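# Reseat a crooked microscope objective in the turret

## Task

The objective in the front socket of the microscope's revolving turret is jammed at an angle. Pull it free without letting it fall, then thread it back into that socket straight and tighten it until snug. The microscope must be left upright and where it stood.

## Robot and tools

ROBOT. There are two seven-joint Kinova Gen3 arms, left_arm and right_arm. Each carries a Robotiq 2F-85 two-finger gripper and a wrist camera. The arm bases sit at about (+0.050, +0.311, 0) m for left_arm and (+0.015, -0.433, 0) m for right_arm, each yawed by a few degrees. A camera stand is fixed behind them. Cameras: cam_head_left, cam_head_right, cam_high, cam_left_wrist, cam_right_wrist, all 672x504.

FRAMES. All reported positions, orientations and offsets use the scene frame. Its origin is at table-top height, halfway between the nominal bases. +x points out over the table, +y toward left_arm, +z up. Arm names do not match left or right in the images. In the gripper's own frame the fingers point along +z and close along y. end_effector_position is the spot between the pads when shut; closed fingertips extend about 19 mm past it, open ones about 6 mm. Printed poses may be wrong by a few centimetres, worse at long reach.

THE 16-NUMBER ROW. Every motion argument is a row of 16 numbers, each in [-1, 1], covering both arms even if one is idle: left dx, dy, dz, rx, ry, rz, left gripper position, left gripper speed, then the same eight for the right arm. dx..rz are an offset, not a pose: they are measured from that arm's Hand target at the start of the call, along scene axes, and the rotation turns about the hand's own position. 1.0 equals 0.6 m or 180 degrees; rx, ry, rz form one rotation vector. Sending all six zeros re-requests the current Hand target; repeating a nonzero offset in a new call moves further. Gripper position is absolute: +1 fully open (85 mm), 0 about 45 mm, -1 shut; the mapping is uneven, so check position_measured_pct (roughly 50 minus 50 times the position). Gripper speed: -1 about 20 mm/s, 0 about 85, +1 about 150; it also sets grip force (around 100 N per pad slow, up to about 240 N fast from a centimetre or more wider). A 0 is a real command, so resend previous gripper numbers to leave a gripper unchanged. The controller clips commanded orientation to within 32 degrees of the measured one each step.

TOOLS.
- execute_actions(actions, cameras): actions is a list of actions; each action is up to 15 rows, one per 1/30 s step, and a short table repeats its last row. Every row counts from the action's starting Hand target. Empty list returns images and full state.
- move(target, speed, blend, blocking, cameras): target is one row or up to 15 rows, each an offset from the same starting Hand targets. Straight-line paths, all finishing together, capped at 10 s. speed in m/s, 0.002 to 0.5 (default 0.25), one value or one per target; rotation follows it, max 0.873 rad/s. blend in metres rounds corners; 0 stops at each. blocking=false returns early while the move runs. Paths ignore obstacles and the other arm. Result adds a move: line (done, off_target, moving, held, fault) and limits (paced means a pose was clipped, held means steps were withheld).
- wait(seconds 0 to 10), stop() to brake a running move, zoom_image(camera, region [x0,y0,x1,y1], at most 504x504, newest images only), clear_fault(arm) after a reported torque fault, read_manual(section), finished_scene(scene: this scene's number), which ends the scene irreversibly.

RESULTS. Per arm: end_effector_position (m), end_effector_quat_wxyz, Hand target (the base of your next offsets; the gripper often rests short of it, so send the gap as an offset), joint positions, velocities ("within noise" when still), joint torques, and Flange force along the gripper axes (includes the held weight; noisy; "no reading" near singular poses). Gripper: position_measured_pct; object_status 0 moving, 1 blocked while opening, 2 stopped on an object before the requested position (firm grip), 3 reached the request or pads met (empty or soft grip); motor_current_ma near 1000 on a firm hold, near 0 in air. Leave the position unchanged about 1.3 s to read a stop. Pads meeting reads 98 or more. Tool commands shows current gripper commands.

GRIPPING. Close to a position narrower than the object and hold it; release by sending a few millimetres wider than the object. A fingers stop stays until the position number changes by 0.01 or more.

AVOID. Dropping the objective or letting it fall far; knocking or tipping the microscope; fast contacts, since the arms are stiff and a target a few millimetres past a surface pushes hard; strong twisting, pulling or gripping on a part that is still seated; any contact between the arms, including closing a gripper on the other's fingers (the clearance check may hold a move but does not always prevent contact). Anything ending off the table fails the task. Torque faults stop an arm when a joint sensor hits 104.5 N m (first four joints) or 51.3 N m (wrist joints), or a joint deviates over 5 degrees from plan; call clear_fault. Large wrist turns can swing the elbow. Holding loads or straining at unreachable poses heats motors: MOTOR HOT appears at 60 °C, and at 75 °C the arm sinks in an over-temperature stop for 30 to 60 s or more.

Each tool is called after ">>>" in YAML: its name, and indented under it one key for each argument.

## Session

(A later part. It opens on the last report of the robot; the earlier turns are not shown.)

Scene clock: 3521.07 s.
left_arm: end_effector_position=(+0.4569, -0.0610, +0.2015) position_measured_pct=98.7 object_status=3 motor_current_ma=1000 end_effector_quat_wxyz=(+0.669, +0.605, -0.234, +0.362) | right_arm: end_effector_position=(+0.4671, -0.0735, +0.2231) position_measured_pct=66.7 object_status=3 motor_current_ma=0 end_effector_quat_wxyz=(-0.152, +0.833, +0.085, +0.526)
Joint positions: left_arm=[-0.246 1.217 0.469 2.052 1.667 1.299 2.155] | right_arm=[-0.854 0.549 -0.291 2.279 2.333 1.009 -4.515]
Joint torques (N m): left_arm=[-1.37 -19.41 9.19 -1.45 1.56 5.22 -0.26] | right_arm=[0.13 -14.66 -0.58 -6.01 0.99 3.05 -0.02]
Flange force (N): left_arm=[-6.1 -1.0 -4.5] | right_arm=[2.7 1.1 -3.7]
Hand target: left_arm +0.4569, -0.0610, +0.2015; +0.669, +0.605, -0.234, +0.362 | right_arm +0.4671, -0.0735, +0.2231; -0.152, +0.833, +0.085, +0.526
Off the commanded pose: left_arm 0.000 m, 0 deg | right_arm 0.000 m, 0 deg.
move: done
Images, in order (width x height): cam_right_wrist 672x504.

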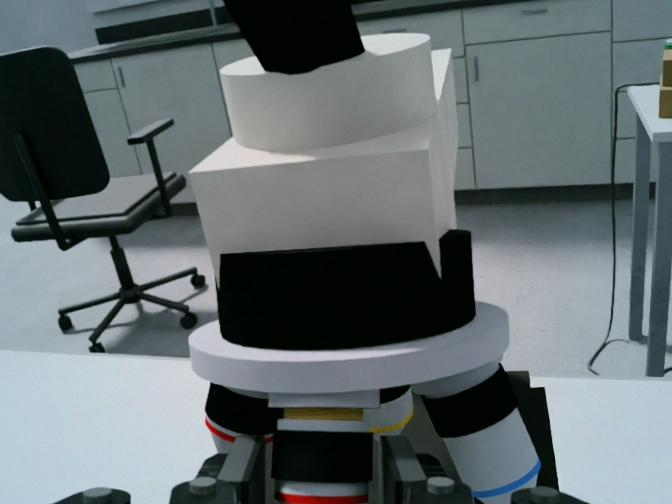

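>>> execute_actions:
  actions: []
  cameras: ["cam_left_wrist","cam_right_wrist"]

>>> zoom_image:
  camera: "cam_left_wrist"
  region: [284, 293, 314, 323]

>>> zoom_image:
  camera: "cam_left_wrist"
  region: [376, 293, 406, 323]

Scene clock: 3542.03 s.
left_arm: end_effector_position=(+0.4569, -0.0610, +0.2015) position_measured_pct=98.7 object_status=3 motor_current_ma=1000 end_effector_quat_wxyz=(+0.669, +0.605, -0.234, +0.362) | right_arm: end_effector_position=(+0.4671, -0.0735, +0.2232) position_measured_pct=66.7 object_status=3 motor_current_ma=0 end_effector_quat_wxyz=(-0.152, +0.833, +0.085, +0.526)
Joint positions: left_arm=[-0.246 1.217 0.469 2.052 1.667 1.299 2.155] | right_arm=[-0.854 0.549 -0.291 2.279 2.333 1.009 -4.515]
Joint velocities: within noise
Joint torques (N m): left_arm=[-1.4 -19.49 9.23 -1.49 1.58 5.28 -0.25] | right_arm=[0.17 -14.74 -0.59 -6.03 0.98 3.02 -0.02]
Flange force (N): left_arm=[-6.3 -1.1 -4.6] | right_arm=[2.3 1.1 -3.6]
Hand target: left_arm +0.4569, -0.0610, +0.2015; +0.669, +0.605, -0.234, +0.362 | right_arm +0.4671, -0.0735, +0.2232; -0.152, +0.833, +0.085, +0.526
Tool commands: left_gripper/position=-1.0 left_gripper/speed=+0.0 right_gripper/position=-0.33 right_gripper/speed=-1.0
Off the commanded pose: left_arm 0.000 m, 0 deg | right_arm 0.000 m, 0 deg.
Images, in order (width x height): cam_left_wrist 672x504, cam_right_wrist 672x504.

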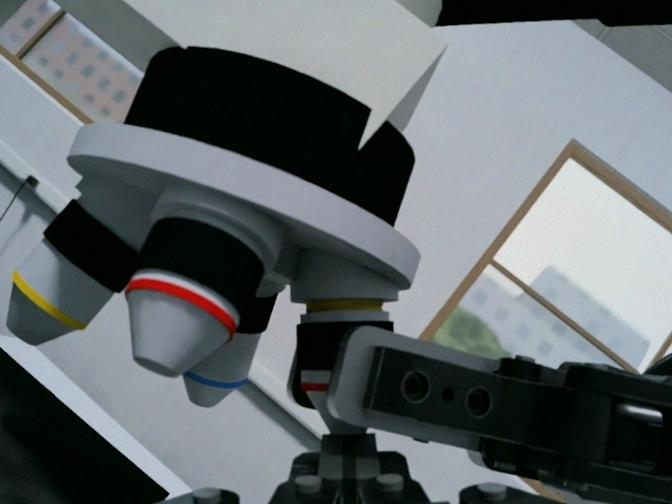

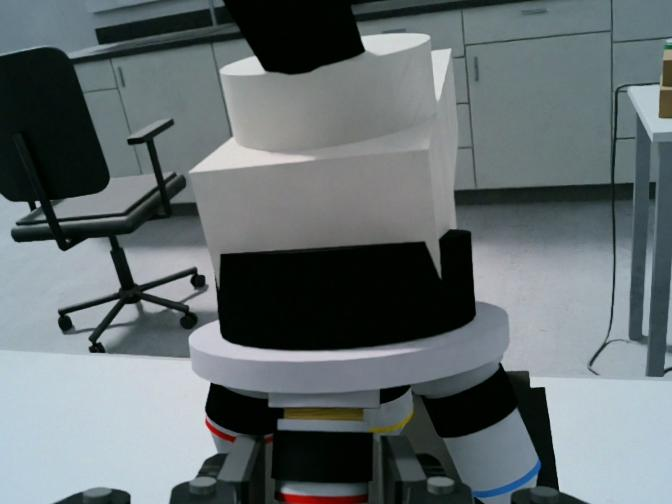

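Scaled by 16.800.

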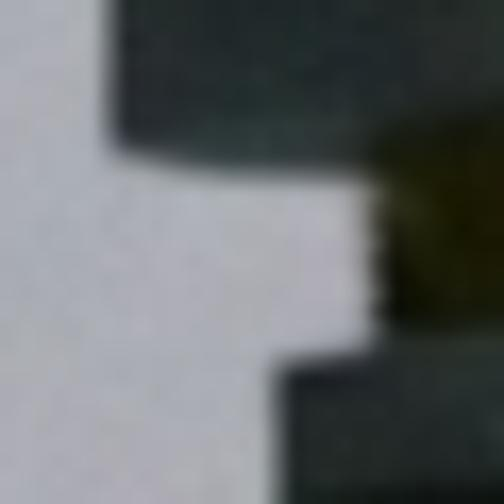

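Scaled by 16.800.

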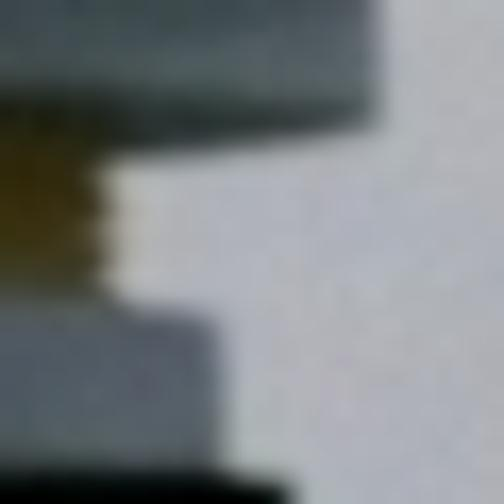

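>>> zoom_image:
  camera: "cam_left_wrist"
  region: [330, 293, 360, 323]

>>> zoom_image:
  camera: "cam_right_wrist"
  region: [308, 400, 338, 430]

Scaled by 16.800.

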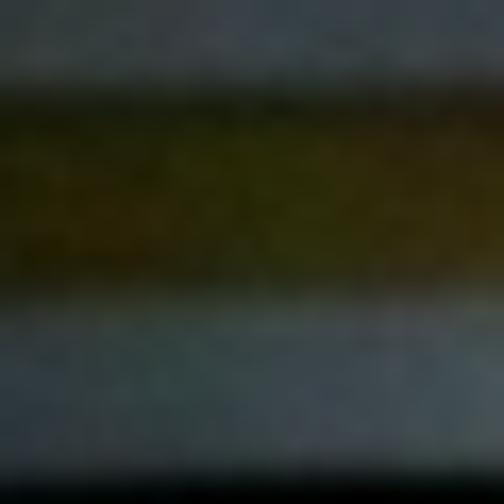

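Scaled by 16.800.

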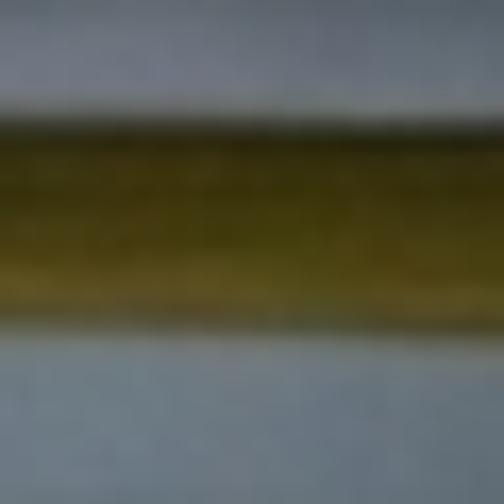

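>>> move:
  target: [0.00102,-0.00121,-0.00054,0,0,0,-1,0,0,0,0,0,0,0,-0.33,-1]
  speed: 0.01
  cameras: ["cam_left_wrist","cam_right_wrist"]

>>> zoom_image:
  camera: "cam_left_wrist"
  region: [284, 293, 314, 323]

>>> zoom_image:
  camera: "cam_left_wrist"
  region: [376, 293, 406, 323]

>>> zoom_image:
  camera: "cam_left_wrist"
  region: [330, 293, 360, 323]

>>> zoom_image:
  camera: "cam_right_wrist"
  region: [262, 400, 292, 430]

>>> zoom_image:
  camera: "cam_right_wrist"
  region: [350, 400, 380, 430]

Scene clock: 3586.43 s.
left_arm: end_effector_position=(+0.4575, -0.0617, +0.2012) position_measured_pct=98.7 object_status=3 motor_current_ma=1000 end_effector_quat_wxyz=(+0.669, +0.605, -0.234, +0.362) | right_arm: end_effector_position=(+0.4671, -0.0735, +0.2232) position_measured_pct=66.7 object_status=3 motor_current_ma=0 end_effector_quat_wxyz=(-0.152, +0.833, +0.085, +0.526)
Joint positions: left_arm=[-0.244 1.218 0.47 2.049 1.668 1.299 2.156] | right_arm=[-0.854 0.549 -0.291 2.279 2.333 1.009 -4.515]
Joint torques (N m): left_arm=[-1.49 -18.96 8.65 -2.37 2.2 4.69 -0.27] | right_arm=[0.17 -14.64 -0.62 -6.01 0.99 3.04 -0.06]
Flange force (N): left_arm=[-5.6 2.0 -6.2] | right_arm=[2.8 1.0 -3.7]
Hand target: left_arm +0.4575, -0.0617, +0.2012; +0.669, +0.605, -0.234, +0.362 | right_arm +0.4671, -0.0735, +0.2232; -0.152, +0.833, +0.085, +0.526
Off the commanded pose: left_arm 0.000 m, 0 deg | right_arm 0.000 m, 0 deg.
move: done
Images, in order (width x height): cam_left_wrist 672x504, cam_right_wrist 672x504.

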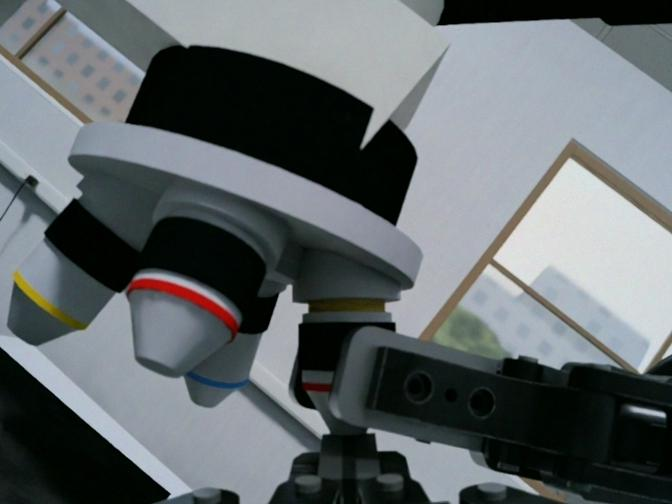

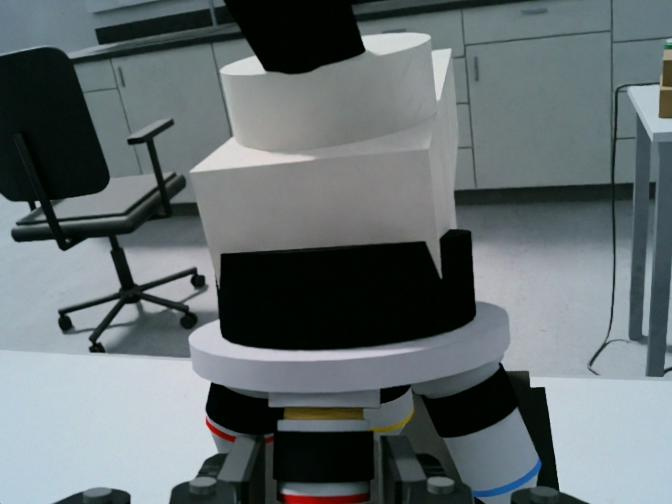

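Scaled by 16.800.

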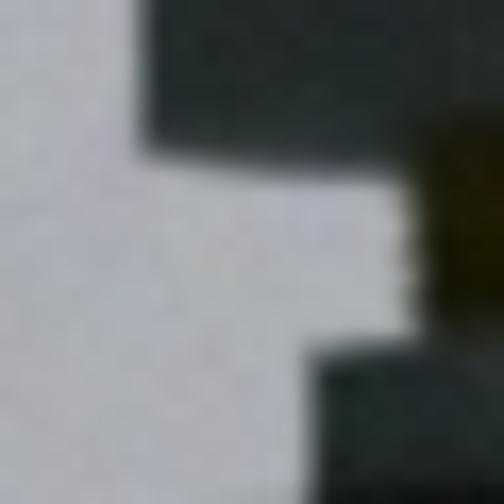

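Scaled by 16.800.

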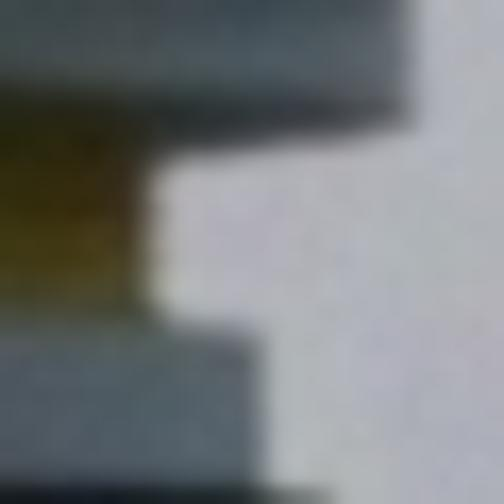

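Scaled by 16.800.

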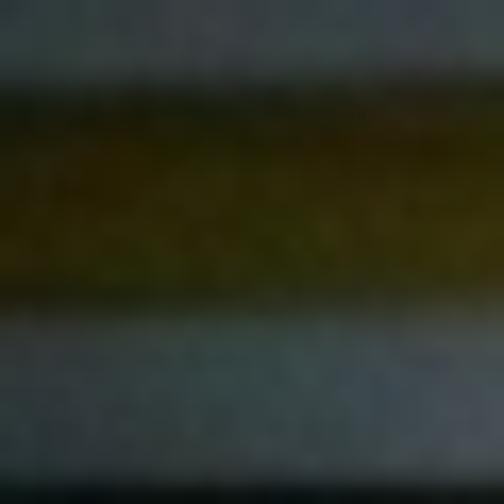

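Scaled by 16.800.

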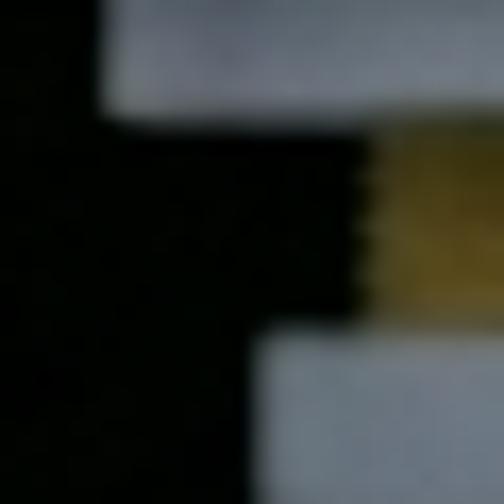

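Scaled by 16.800.

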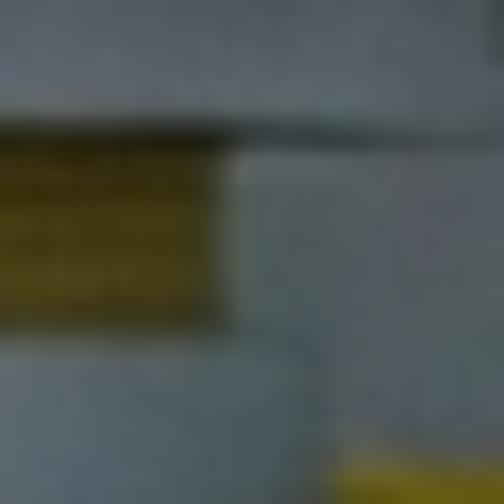

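>>> move:
  target: [0,0,0,0,0,0,-1,0,0,0,0,0,0,0,-0.6,-1]
  speed: 0.01
  cameras: ["cam_left_wrist","cam_right_wrist"]

>>> zoom_image:
  camera: "cam_left_wrist"
  region: [284, 293, 314, 323]

>>> zoom_image:
  camera: "cam_left_wrist"
  region: [376, 293, 406, 323]

>>> zoom_image:
  camera: "cam_right_wrist"
  region: [262, 400, 292, 430]

>>> zoom_image:
  camera: "cam_right_wrist"
  region: [350, 400, 380, 430]

Scene clock: 3625.80 s.
left_arm: end_effector_position=(+0.4575, -0.0617, +0.2012) position_measured_pct=98.7 object_status=3 motor_current_ma=1000 end_effector_quat_wxyz=(+0.669, +0.605, -0.234, +0.362) | right_arm: end_effector_position=(+0.4671, -0.0735, +0.2232) position_measured_pct=74.5 object_status=0 motor_current_ma=1000 end_effector_quat_wxyz=(-0.152, +0.833, +0.085, +0.526)
Joint positions: left_arm=[-0.244 1.218 0.47 2.049 1.668 1.299 2.156] | right_arm=[-0.854 0.549 -0.291 2.279 2.333 1.009 -4.515]
Joint torques (N m): left_arm=[1.12 -17.86 8.85 -1.58 1.49 3.73 -0.26] | right_arm=[-0.16 -12.98 -0.89 -8.34 1.72 2.56 0.01]
Flange force (N): left_arm=[-1.6 2.6 -9.9] | right_arm=[2.9 4.3 -13.2]
Hand target: left_arm +0.4575, -0.0617, +0.2012; +0.669, +0.605, -0.234, +0.362 | right_arm +0.4671, -0.0735, +0.2232; -0.152, +0.833, +0.085, +0.526
Off the commanded pose: left_arm 0.000 m, 0 deg | right_arm 0.000 m, 0 deg.
move: done
Images, in order (width x height): cam_left_wrist 672x504, cam_right_wrist 672x504.

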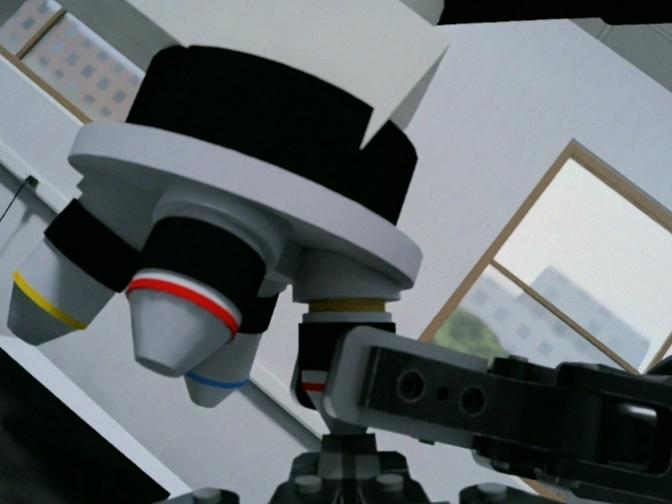

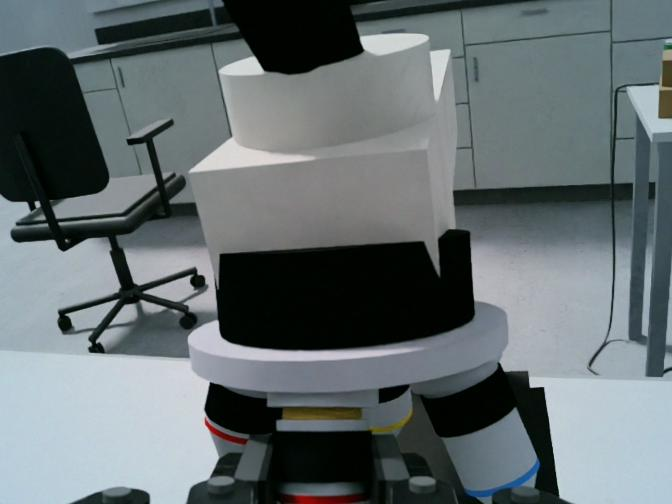

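Scaled by 16.800.

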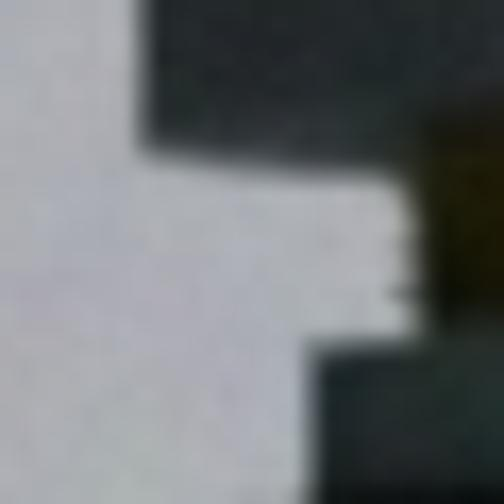

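Scaled by 16.800.

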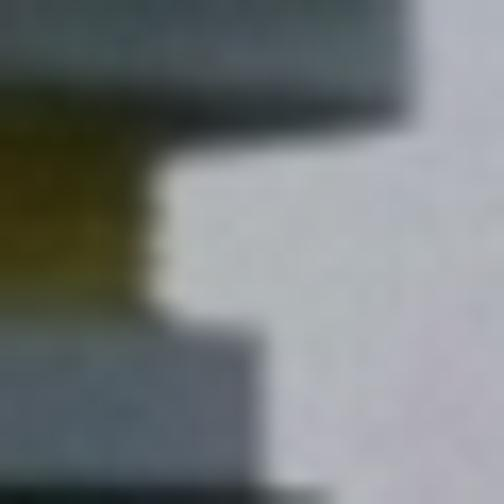

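Scaled by 16.800.

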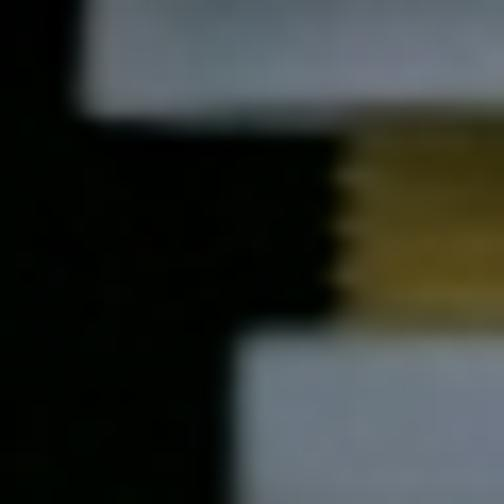

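Scaled by 16.800.

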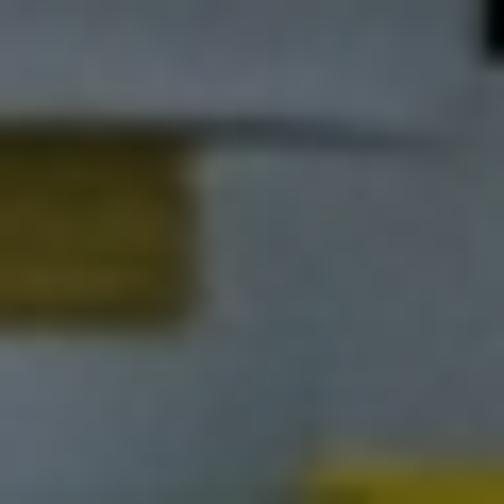

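>>> move:
  target: [0.00009,0.00059,0.0001,0,0,0,-1,0,-0.00039,-0.00019,0.00034,0,0,0,-0.6,-1]
  speed: 0.01

Scene clock: 3635.00 s.
left_arm: end_effector_position=(+0.4575, -0.0614, +0.2012) position_measured_pct=98.7 object_status=3 motor_current_ma=1000 end_effector_quat_wxyz=(+0.669, +0.605, -0.234, +0.362) | right_arm: end_effector_position=(+0.4669, -0.0736, +0.2233) position_measured_pct=74.5 object_status=2 motor_current_ma=1000 end_effector_quat_wxyz=(-0.152, +0.833, +0.085, +0.526)
Joint positions: left_arm=[-0.245 1.217 0.469 2.05 1.668 1.299 2.156] | right_arm=[-0.854 0.549 -0.291 2.279 2.332 1.009 -4.514]
Joint torques (N m): left_arm=[-2.77 -19.09 8.05 -2.39 2.36 4.9 -0.28] | right_arm=[-0.47 -15.51 -1.06 -6.03 1.24 3.26 0.04]
Flange force (N): left_arm=[-6.3 1.7 -3.3] | right_arm=[2.0 1.8 -1.4]
Hand target: left_arm +0.4576, -0.0614, +0.2012; +0.669, +0.605, -0.234, +0.362 | right_arm +0.4669, -0.0736, +0.2233; -0.152, +0.833, +0.085, +0.526
Off the commanded pose: left_arm 0.000 m, 0 deg | right_arm 0.000 m, 0 deg.
move: done

>>> move:
  target:
    - [0,0,0,0,0,0,-1,0,0.00128,-0.00245,-0.0009,0.04265,0.00413,0.05107,-0.6,-1]
    - [0,0,0,0,0,0,-1,0,0.00295,-0.00467,-0.00215,0.08885,0.00861,0.10639,-0.6,-1]
    - [0,0,0,0,0,0,-1,0,0.00522,-0.00652,-0.00392,0.14216,0.01378,0.17022,-0.6,-1]
  speed: 0.15
  blend: 0.002
  cameras: ["cam_left_wrist","cam_right_wrist"]

>>> zoom_image:
  camera: "cam_left_wrist"
  region: [284, 293, 314, 323]

>>> zoom_image:
  camera: "cam_left_wrist"
  region: [376, 293, 406, 323]

>>> zoom_image:
  camera: "cam_right_wrist"
  region: [262, 400, 292, 430]

>>> zoom_image:
  camera: "cam_right_wrist"
  region: [355, 400, 385, 430]

Scene clock: 3666.57 s.
left_arm: end_effector_position=(+0.4576, -0.0614, +0.2012) position_measured_pct=98.7 object_status=3 motor_current_ma=1000 end_effector_quat_wxyz=(+0.669, +0.605, -0.234, +0.362) | right_arm: end_effector_position=(+0.4700, -0.0775, +0.2210) position_measured_pct=74.5 object_status=2 motor_current_ma=1000 end_effector_quat_wxyz=(-0.464, +0.738, +0.180, +0.455)
Joint positions: left_arm=[-0.245 1.217 0.469 2.05 1.668 1.299 2.156] | right_arm=[-0.14 0.815 -0.403 2.303 3.774 1.188 -5.071]
Joint torques (N m): left_arm=[-0.3 -18.34 8.3 -0.65 0.99 4.2 -0.22] | right_arm=[0.05 -17.04 -4.66 -5.59 0.67 4.56 0.04]
Flange force (N): left_arm=[-2.6 -0.6 -4.4] | right_arm=[-1.7 -2.0 -4.0]
Hand target: left_arm +0.4576, -0.0614, +0.2012; +0.669, +0.605, -0.234, +0.362 | right_arm +0.4700, -0.0775, +0.2210; -0.464, +0.738, +0.180, +0.455
Off the commanded pose: left_arm 0.000 m, 0 deg | right_arm 0.000 m, 0 deg.
move: done
Images, in order (width x height): cam_left_wrist 672x504, cam_right_wrist 672x504.

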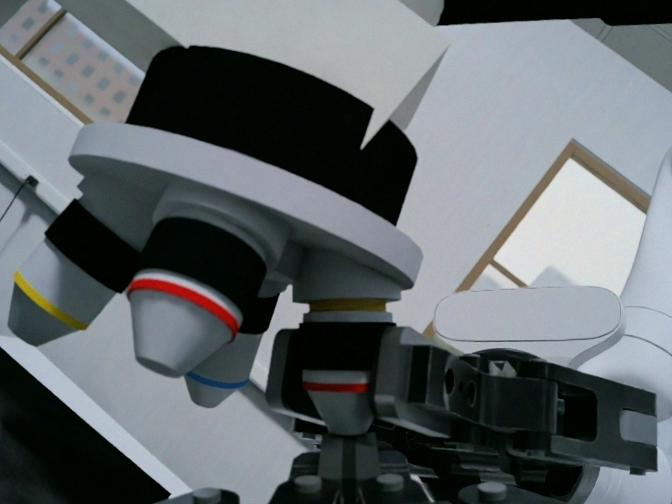

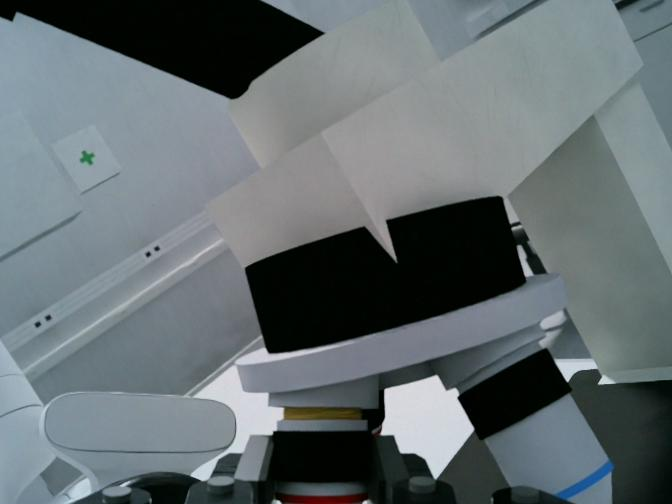

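Scaled by 16.800.

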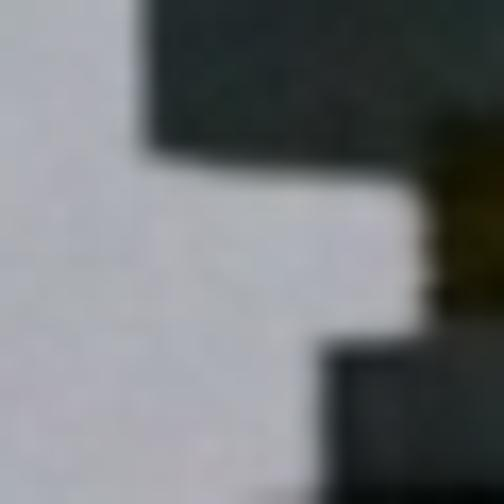

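Scaled by 16.800.

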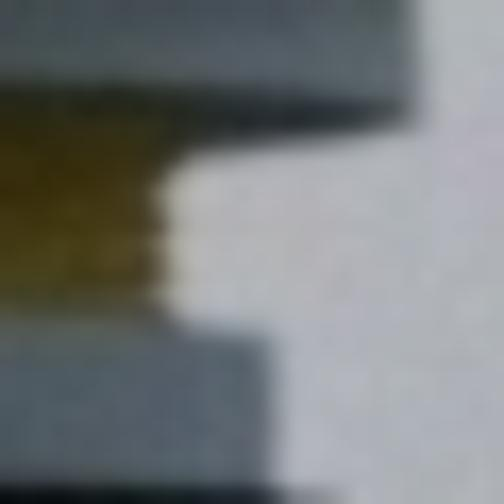

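Scaled by 16.800.

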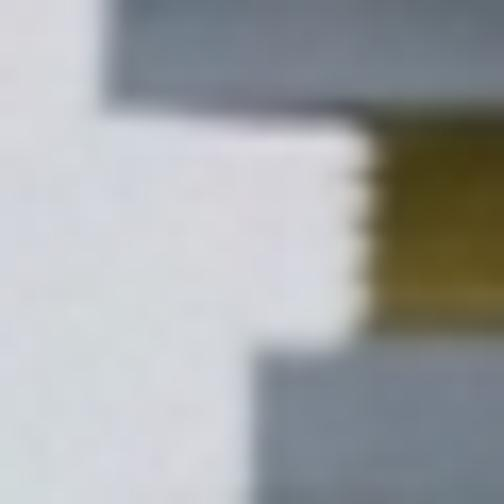

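Scaled by 16.800.

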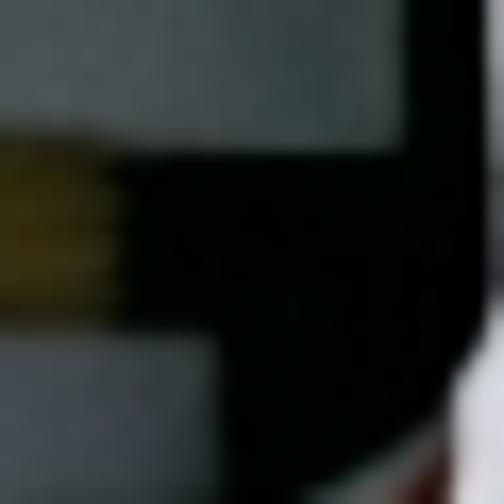

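>>> move:
  target: [0,0,0,0,0,0,-1,0,0,0,0,0,0,0,-0.33,-1]
  speed: 0.01
  cameras: ["cam_left_wrist","cam_right_wrist"]

>>> zoom_image:
  camera: "cam_left_wrist"
  region: [284, 293, 314, 323]

>>> zoom_image:
  camera: "cam_left_wrist"
  region: [376, 293, 406, 323]

>>> zoom_image:
  camera: "cam_right_wrist"
  region: [262, 400, 292, 430]

>>> zoom_image:
  camera: "cam_right_wrist"
  region: [355, 400, 385, 430]

Scene clock: 3704.87 s.
left_arm: end_effector_position=(+0.4575, -0.0614, +0.2012) position_measured_pct=98.7 object_status=3 motor_current_ma=1000 end_effector_quat_wxyz=(+0.669, +0.605, -0.234, +0.362) | right_arm: end_effector_position=(+0.4701, -0.0775, +0.2210) position_measured_pct=66.7 object_status=0 motor_current_ma=0 end_effector_quat_wxyz=(-0.464, +0.738, +0.180, +0.455)
Joint positions: left_arm=[-0.245 1.217 0.469 2.05 1.668 1.299 2.156] | right_arm=[-0.14 0.816 -0.403 2.303 3.774 1.188 -5.071]
Joint torques (N m): left_arm=[-1.76 -19.13 8.7 -1.86 1.9 4.93 -0.24] | right_arm=[0.13 -15.32 -3.77 -3.61 0.67 3.38 -0.03]
Flange force (N): left_arm=[-5.9 0.5 -4.5] | right_arm=[1.9 -2.9 -1.7]
Hand target: left_arm +0.4576, -0.0614, +0.2012; +0.669, +0.605, -0.234, +0.362 | right_arm +0.4700, -0.0775, +0.2210; -0.464, +0.738, +0.180, +0.455
Off the commanded pose: left_arm 0.000 m, 0 deg | right_arm 0.000 m, 0 deg.
move: done
Images, in order (width x height): cam_left_wrist 672x504, cam_right_wrist 672x504.

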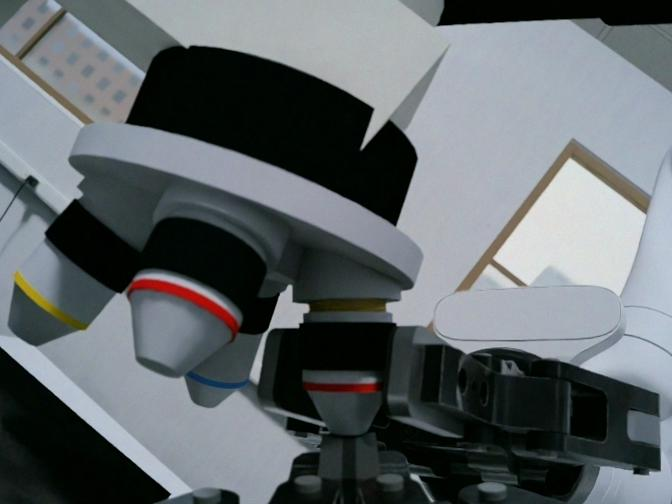

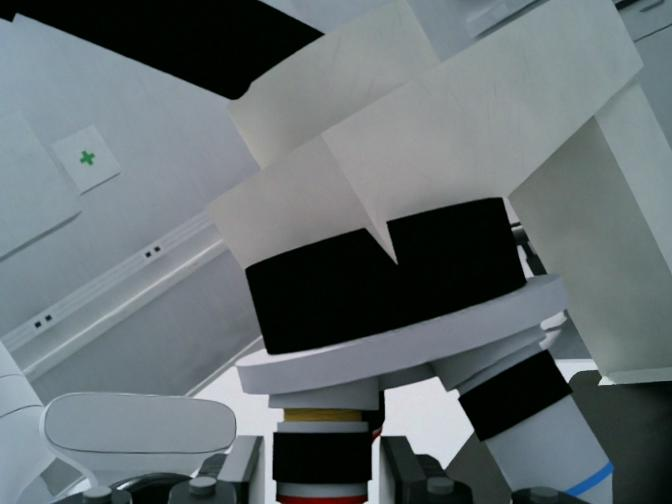

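Scaled by 16.800.

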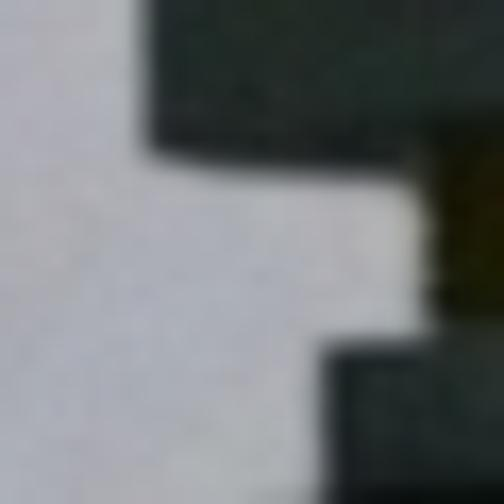

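Scaled by 16.800.

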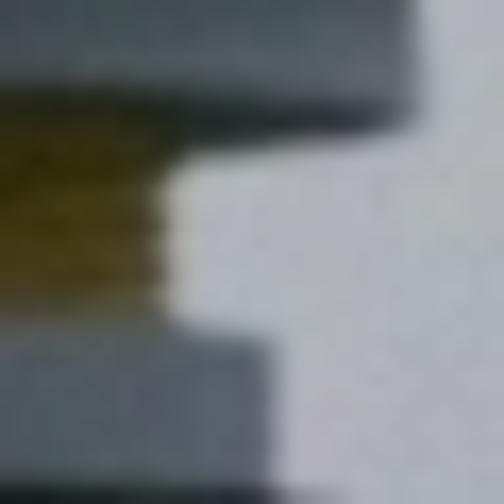

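Scaled by 16.800.

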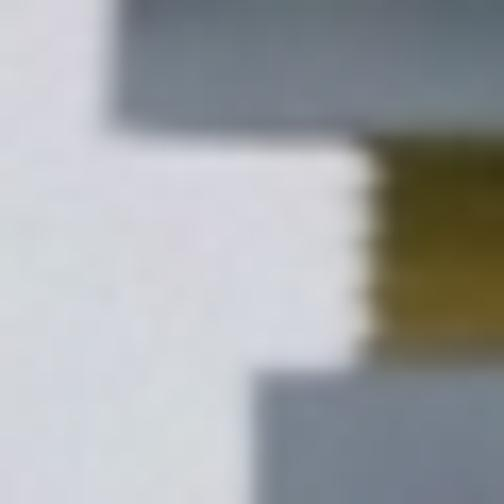

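Scaled by 16.800.

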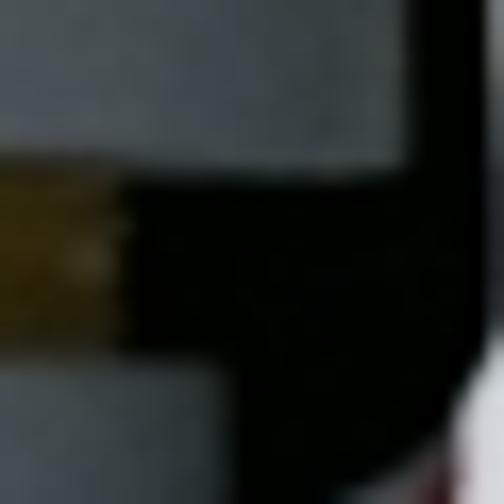

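>>> move:
  target: [0,0,0,0,0,0,-1,0,-0.00122,0.00165,0.00103,-0.03554,-0.00344,-0.04256,-0.33,-1]
  speed: 0.1
  cameras: ["cam_right_wrist"]

>>> zoom_image:
  camera: "cam_right_wrist"
  region: [262, 400, 292, 430]

>>> zoom_image:
  camera: "cam_right_wrist"
  region: [355, 400, 385, 430]

Scene clock: 3723.60 s.
left_arm: end_effector_position=(+0.4576, -0.0614, +0.2012) position_measured_pct=98.7 object_status=3 motor_current_ma=1000 end_effector_quat_wxyz=(+0.669, +0.605, -0.234, +0.362) | right_arm: end_effector_position=(+0.4693, -0.0766, +0.2216) position_measured_pct=66.7 object_status=3 motor_current_ma=0 end_effector_quat_wxyz=(-0.390, +0.771, +0.158, +0.478)
Joint positions: left_arm=[-0.245 1.217 0.469 2.05 1.668 1.299 2.156] | right_arm=[-0.289 0.718 -0.393 2.373 3.441 1.163 -4.971]
Joint torques (N m): left_arm=[-1.72 -19.06 8.66 -1.79 1.9 4.93 -0.18] | right_arm=[0.19 -14.73 -2.84 -4.28 0.73 3.32 -0.01]
Flange force (N): left_arm=[-5.8 0.5 -4.5] | right_arm=[2.6 -2.7 -2.3]
Hand target: left_arm +0.4576, -0.0614, +0.2012; +0.669, +0.605, -0.234, +0.362 | right_arm +0.4693, -0.0766, +0.2216; -0.390, +0.771, +0.158, +0.478
Off the commanded pose: left_arm 0.000 m, 0 deg | right_arm 0.000 m, 0 deg.
move: done
Images, in order (width x height): cam_right_wrist 672x504.

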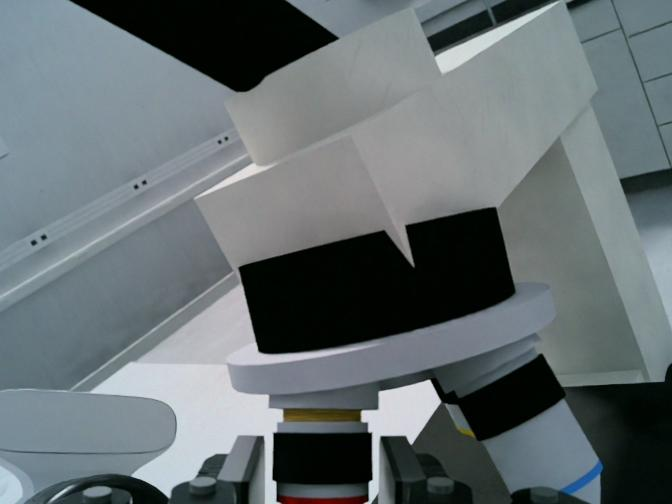

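Scaled by 16.800.

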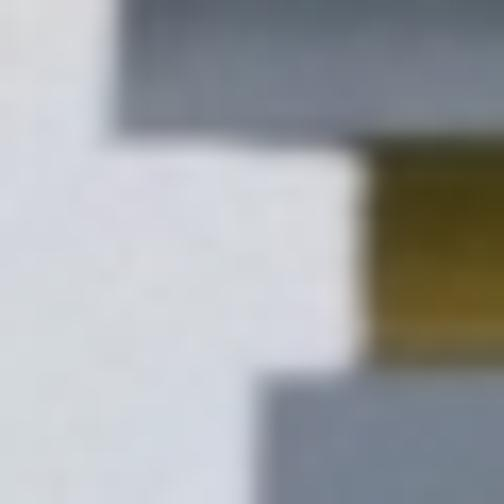

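Scaled by 16.800.

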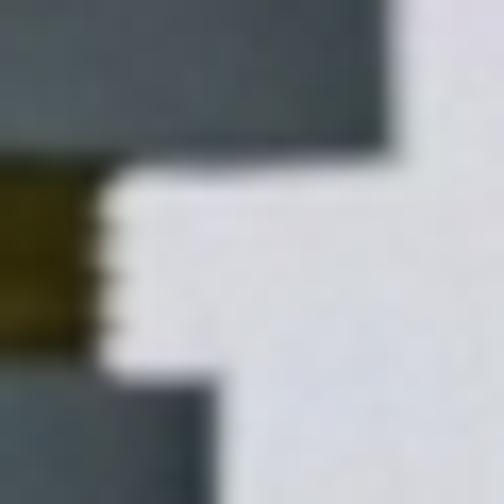

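>>> move:
  target:
    - [-0.00029,0.0005,0.0002,0,0,0,-1,0,-0.00208,0.00295,0.00142,-0.06397,-0.0062,-0.0766,-0.33,-1]
    - [-0.00029,0.0005,0.0002,0,0,0,-1,0,-0.0033,0.0052,0.00227,-0.10662,-0.01033,-0.12767,-0.33,-1]
  speed: 0.15
  blend: 0.002
  cameras: ["cam_left_wrist","cam_right_wrist"]

>>> zoom_image:
  camera: "cam_left_wrist"
  region: [284, 293, 314, 323]

>>> zoom_image:
  camera: "cam_left_wrist"
  region: [376, 293, 406, 323]

>>> zoom_image:
  camera: "cam_right_wrist"
  region: [222, 375, 422, 504]

Scene clock: 3770.30 s.
left_arm: end_effector_position=(+0.4574, -0.0611, +0.2014) position_measured_pct=98.7 object_status=3 motor_current_ma=1000 end_effector_quat_wxyz=(+0.669, +0.605, -0.234, +0.362) | right_arm: end_effector_position=(+0.4673, -0.0734, +0.2230) position_measured_pct=66.7 object_status=3 motor_current_ma=0 end_effector_quat_wxyz=(-0.152, +0.833, +0.085, +0.526)
Joint positions: left_arm=[-0.246 1.217 0.469 2.05 1.667 1.299 2.156] | right_arm=[-0.858 0.549 -0.285 2.278 2.335 1.007 -4.518]
Joint torques (N m): left_arm=[-1.96 -19.25 8.81 -1.52 1.74 5.18 -0.21] | right_arm=[0.07 -14.67 -0.55 -5.97 1 3.03 0]
Flange force (N): left_arm=[-6.1 -0.7 -3.5] | right_arm=[2.7 1.2 -3.5]
Hand target: left_arm +0.4574, -0.0611, +0.2014; +0.669, +0.605, -0.234, +0.362 | right_arm +0.4673, -0.0734, +0.2230; -0.152, +0.833, +0.085, +0.526
Off the commanded pose: left_arm 0.000 m, 0 deg | right_arm 0.000 m, 0 deg.
move: done
Images, in order (width x height): cam_left_wrist 672x504, cam_right_wrist 672x504.

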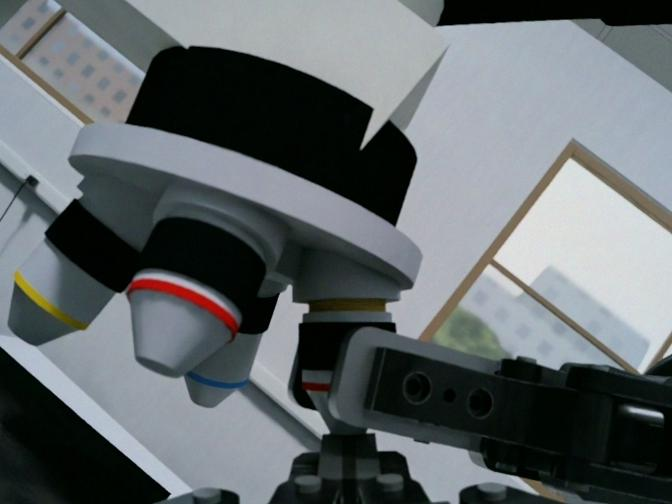

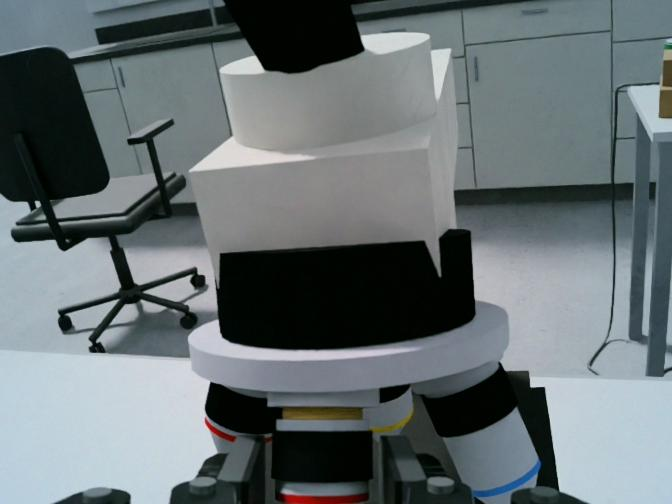

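Scaled by 16.800.

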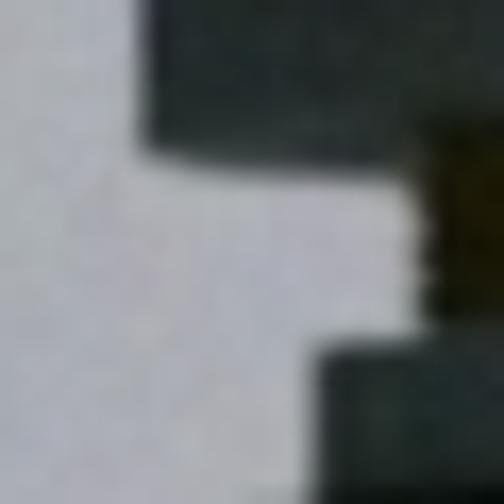

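Scaled by 16.800.

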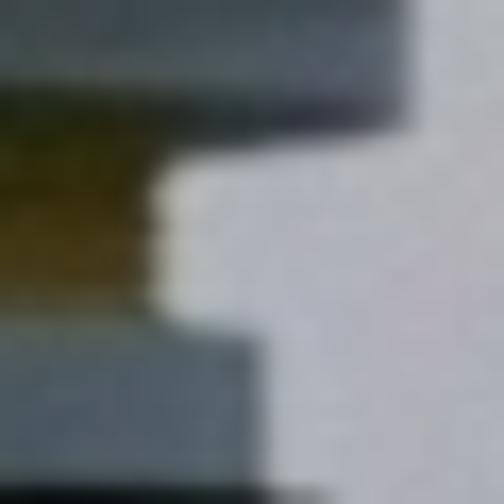

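Scaled by 2.520.

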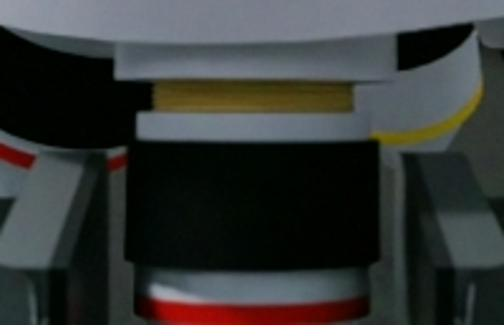

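>>> move:
  target:
    - [0,0,0,0,0,0,-1,0,-0.00012,0.00039,0.00007,0,0,0,-0.33,-1]
    - [0,0,0,0,0,0,-1,0,-0.00012,0.00039,0.00007,0,0,0,-0.6,-1]
  speed: 0.02

Scene clock: 3781.13 s.
left_arm: end_effector_position=(+0.4574, -0.0610, +0.2013) position_measured_pct=98.7 object_status=3 motor_current_ma=1000 end_effector_quat_wxyz=(+0.669, +0.605, -0.234, +0.362) | right_arm: end_effector_position=(+0.4673, -0.0732, +0.2230) position_measured_pct=74.5 object_status=0 motor_current_ma=1000 end_effector_quat_wxyz=(-0.152, +0.833, +0.085, +0.526)
Joint positions: left_arm=[-0.246 1.217 0.469 2.05 1.667 1.299 2.156] | right_arm=[-0.859 0.549 -0.285 2.278 2.334 1.007 -4.517]
Joint torques (N m): left_arm=[-0.11 -18.74 8.85 -0.43 0.8 4.59 -0.23] | right_arm=[0.24 -12.84 -0.48 -7.86 1.44 2.63 -0.05]
Flange force (N): left_arm=[-3.2 -1.9 -4.5] | right_arm=[3.6 3.2 -12.6]
Hand target: left_arm +0.4574, -0.0611, +0.2014; +0.669, +0.605, -0.234, +0.362 | right_arm +0.4673, -0.0732, +0.2230; -0.152, +0.833, +0.085, +0.526
Off the commanded pose: left_arm 0.000 m, 0 deg | right_arm 0.000 m, 0 deg.
move: done

>>> move:
  target: [-0.00107,-0.0001,-0.00128,0,0,0,-1,0,-0.0003,-0.00032,0.00028,0,0,0,-0.6,-1]
  speed: 0.02
  cameras: ["cam_left_wrist","cam_right_wrist"]

>>> zoom_image:
  camera: "cam_left_wrist"
  region: [284, 290, 314, 320]

>>> zoom_image:
  camera: "cam_left_wrist"
  region: [376, 290, 406, 320]

Scene clock: 3793.37 s.
left_arm: end_effector_position=(+0.4568, -0.0611, +0.2006) position_measured_pct=98.7 object_status=3 motor_current_ma=1000 end_effector_quat_wxyz=(+0.669, +0.605, -0.234, +0.362) | right_arm: end_effector_position=(+0.4671, -0.0734, +0.2232) position_measured_pct=74.5 object_status=2 motor_current_ma=1000 end_effector_quat_wxyz=(-0.152, +0.833, +0.085, +0.526)
Joint positions: left_arm=[-0.246 1.219 0.469 2.051 1.667 1.299 2.153] | right_arm=[-0.859 0.549 -0.285 2.279 2.334 1.006 -4.517]
Joint torques (N m): left_arm=[-0.04 -17.24 7.03 0.22 0.52 3.25 -0.25] | right_arm=[1.08 -16.47 0.41 -9.64 1.63 4.48 0]
Flange force (N): left_arm=[0.9 -0.5 -2.5] | right_arm=[-2.7 2.9 -10.0]
Hand target: left_arm +0.4568, -0.0611, +0.2006; +0.669, +0.605, -0.234, +0.362 | right_arm +0.4671, -0.0734, +0.2232; -0.152, +0.833, +0.085, +0.526
Off the commanded pose: left_arm 0.000 m, 0 deg | right_arm 0.000 m, 0 deg.
move: done
Images, in order (width x height): cam_left_wrist 672x504, cam_right_wrist 672x504.

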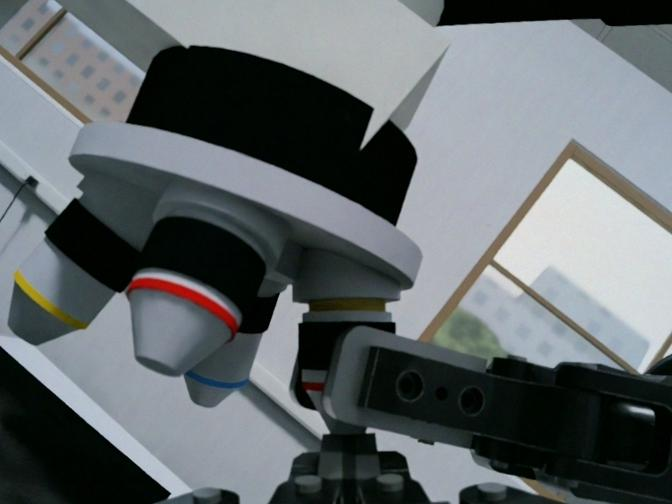

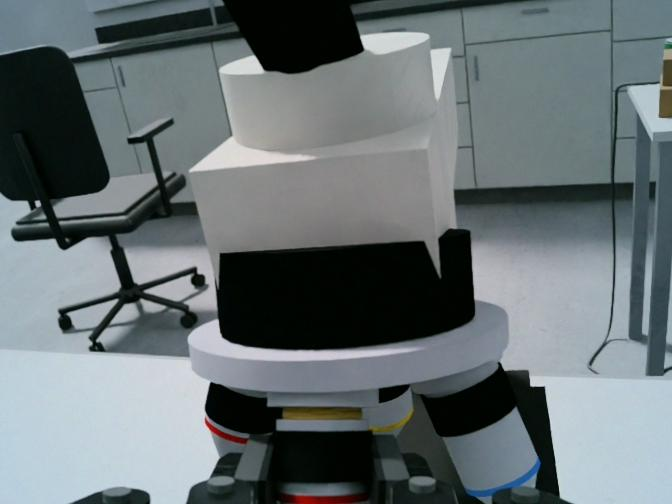

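Scaled by 16.800.

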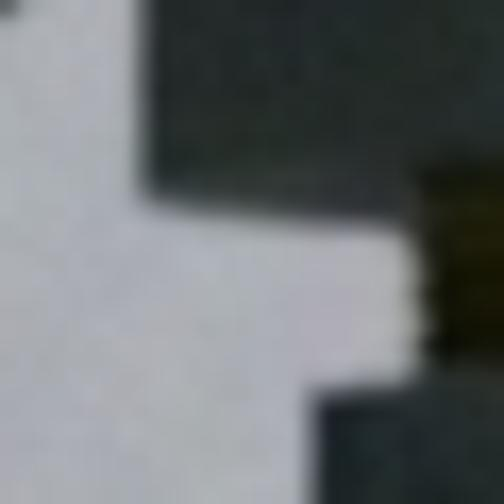

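Scaled by 16.800.

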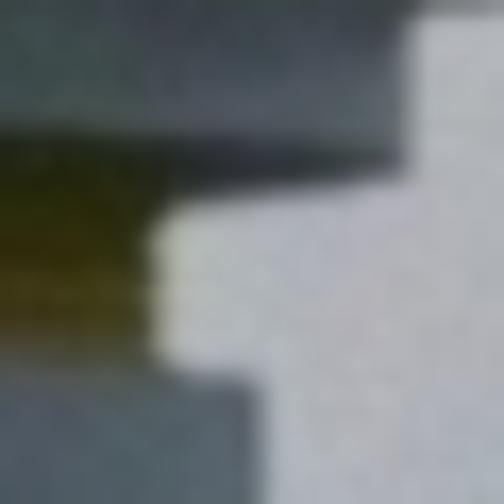

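>>> move:
  target: [-0.00107,-0.0001,-0.00128,0,0,0,-1,0,-0.00053,-0.00005,-0.00064,0,0,0,-0.6,-1]
  speed: 0.02

Scene clock: 3806.73 s.
left_arm: end_effector_position=(+0.4561, -0.0612, +0.1998) position_measured_pct=98.7 object_status=3 motor_current_ma=1000 end_effector_quat_wxyz=(+0.669, +0.605, -0.234, +0.362) | right_arm: end_effector_position=(+0.4668, -0.0734, +0.2228) position_measured_pct=74.5 object_status=2 motor_current_ma=1000 end_effector_quat_wxyz=(-0.152, +0.833, +0.085, +0.526)
Joint positions: left_arm=[-0.245 1.221 0.468 2.053 1.667 1.3 2.15] | right_arm=[-0.86 0.55 -0.285 2.28 2.334 1.008 -4.519]
Joint torques (N m): left_arm=[0.69 -16.34 6.36 0.72 0.2 2.49 -0.28] | right_arm=[1.4 -17.37 0.77 -10.72 1.84 5.1 0.03]
Flange force (N): left_arm=[3.7 0.2 -2.6] | right_arm=[-4.6 3.2 -11.2]
Hand target: left_arm +0.4561, -0.0612, +0.1998; +0.669, +0.605, -0.234, +0.362 | right_arm +0.4668, -0.0734, +0.2228; -0.152, +0.833, +0.085, +0.526
Off the commanded pose: left_arm 0.000 m, 0 deg | right_arm 0.000 m, 0 deg.
move: done


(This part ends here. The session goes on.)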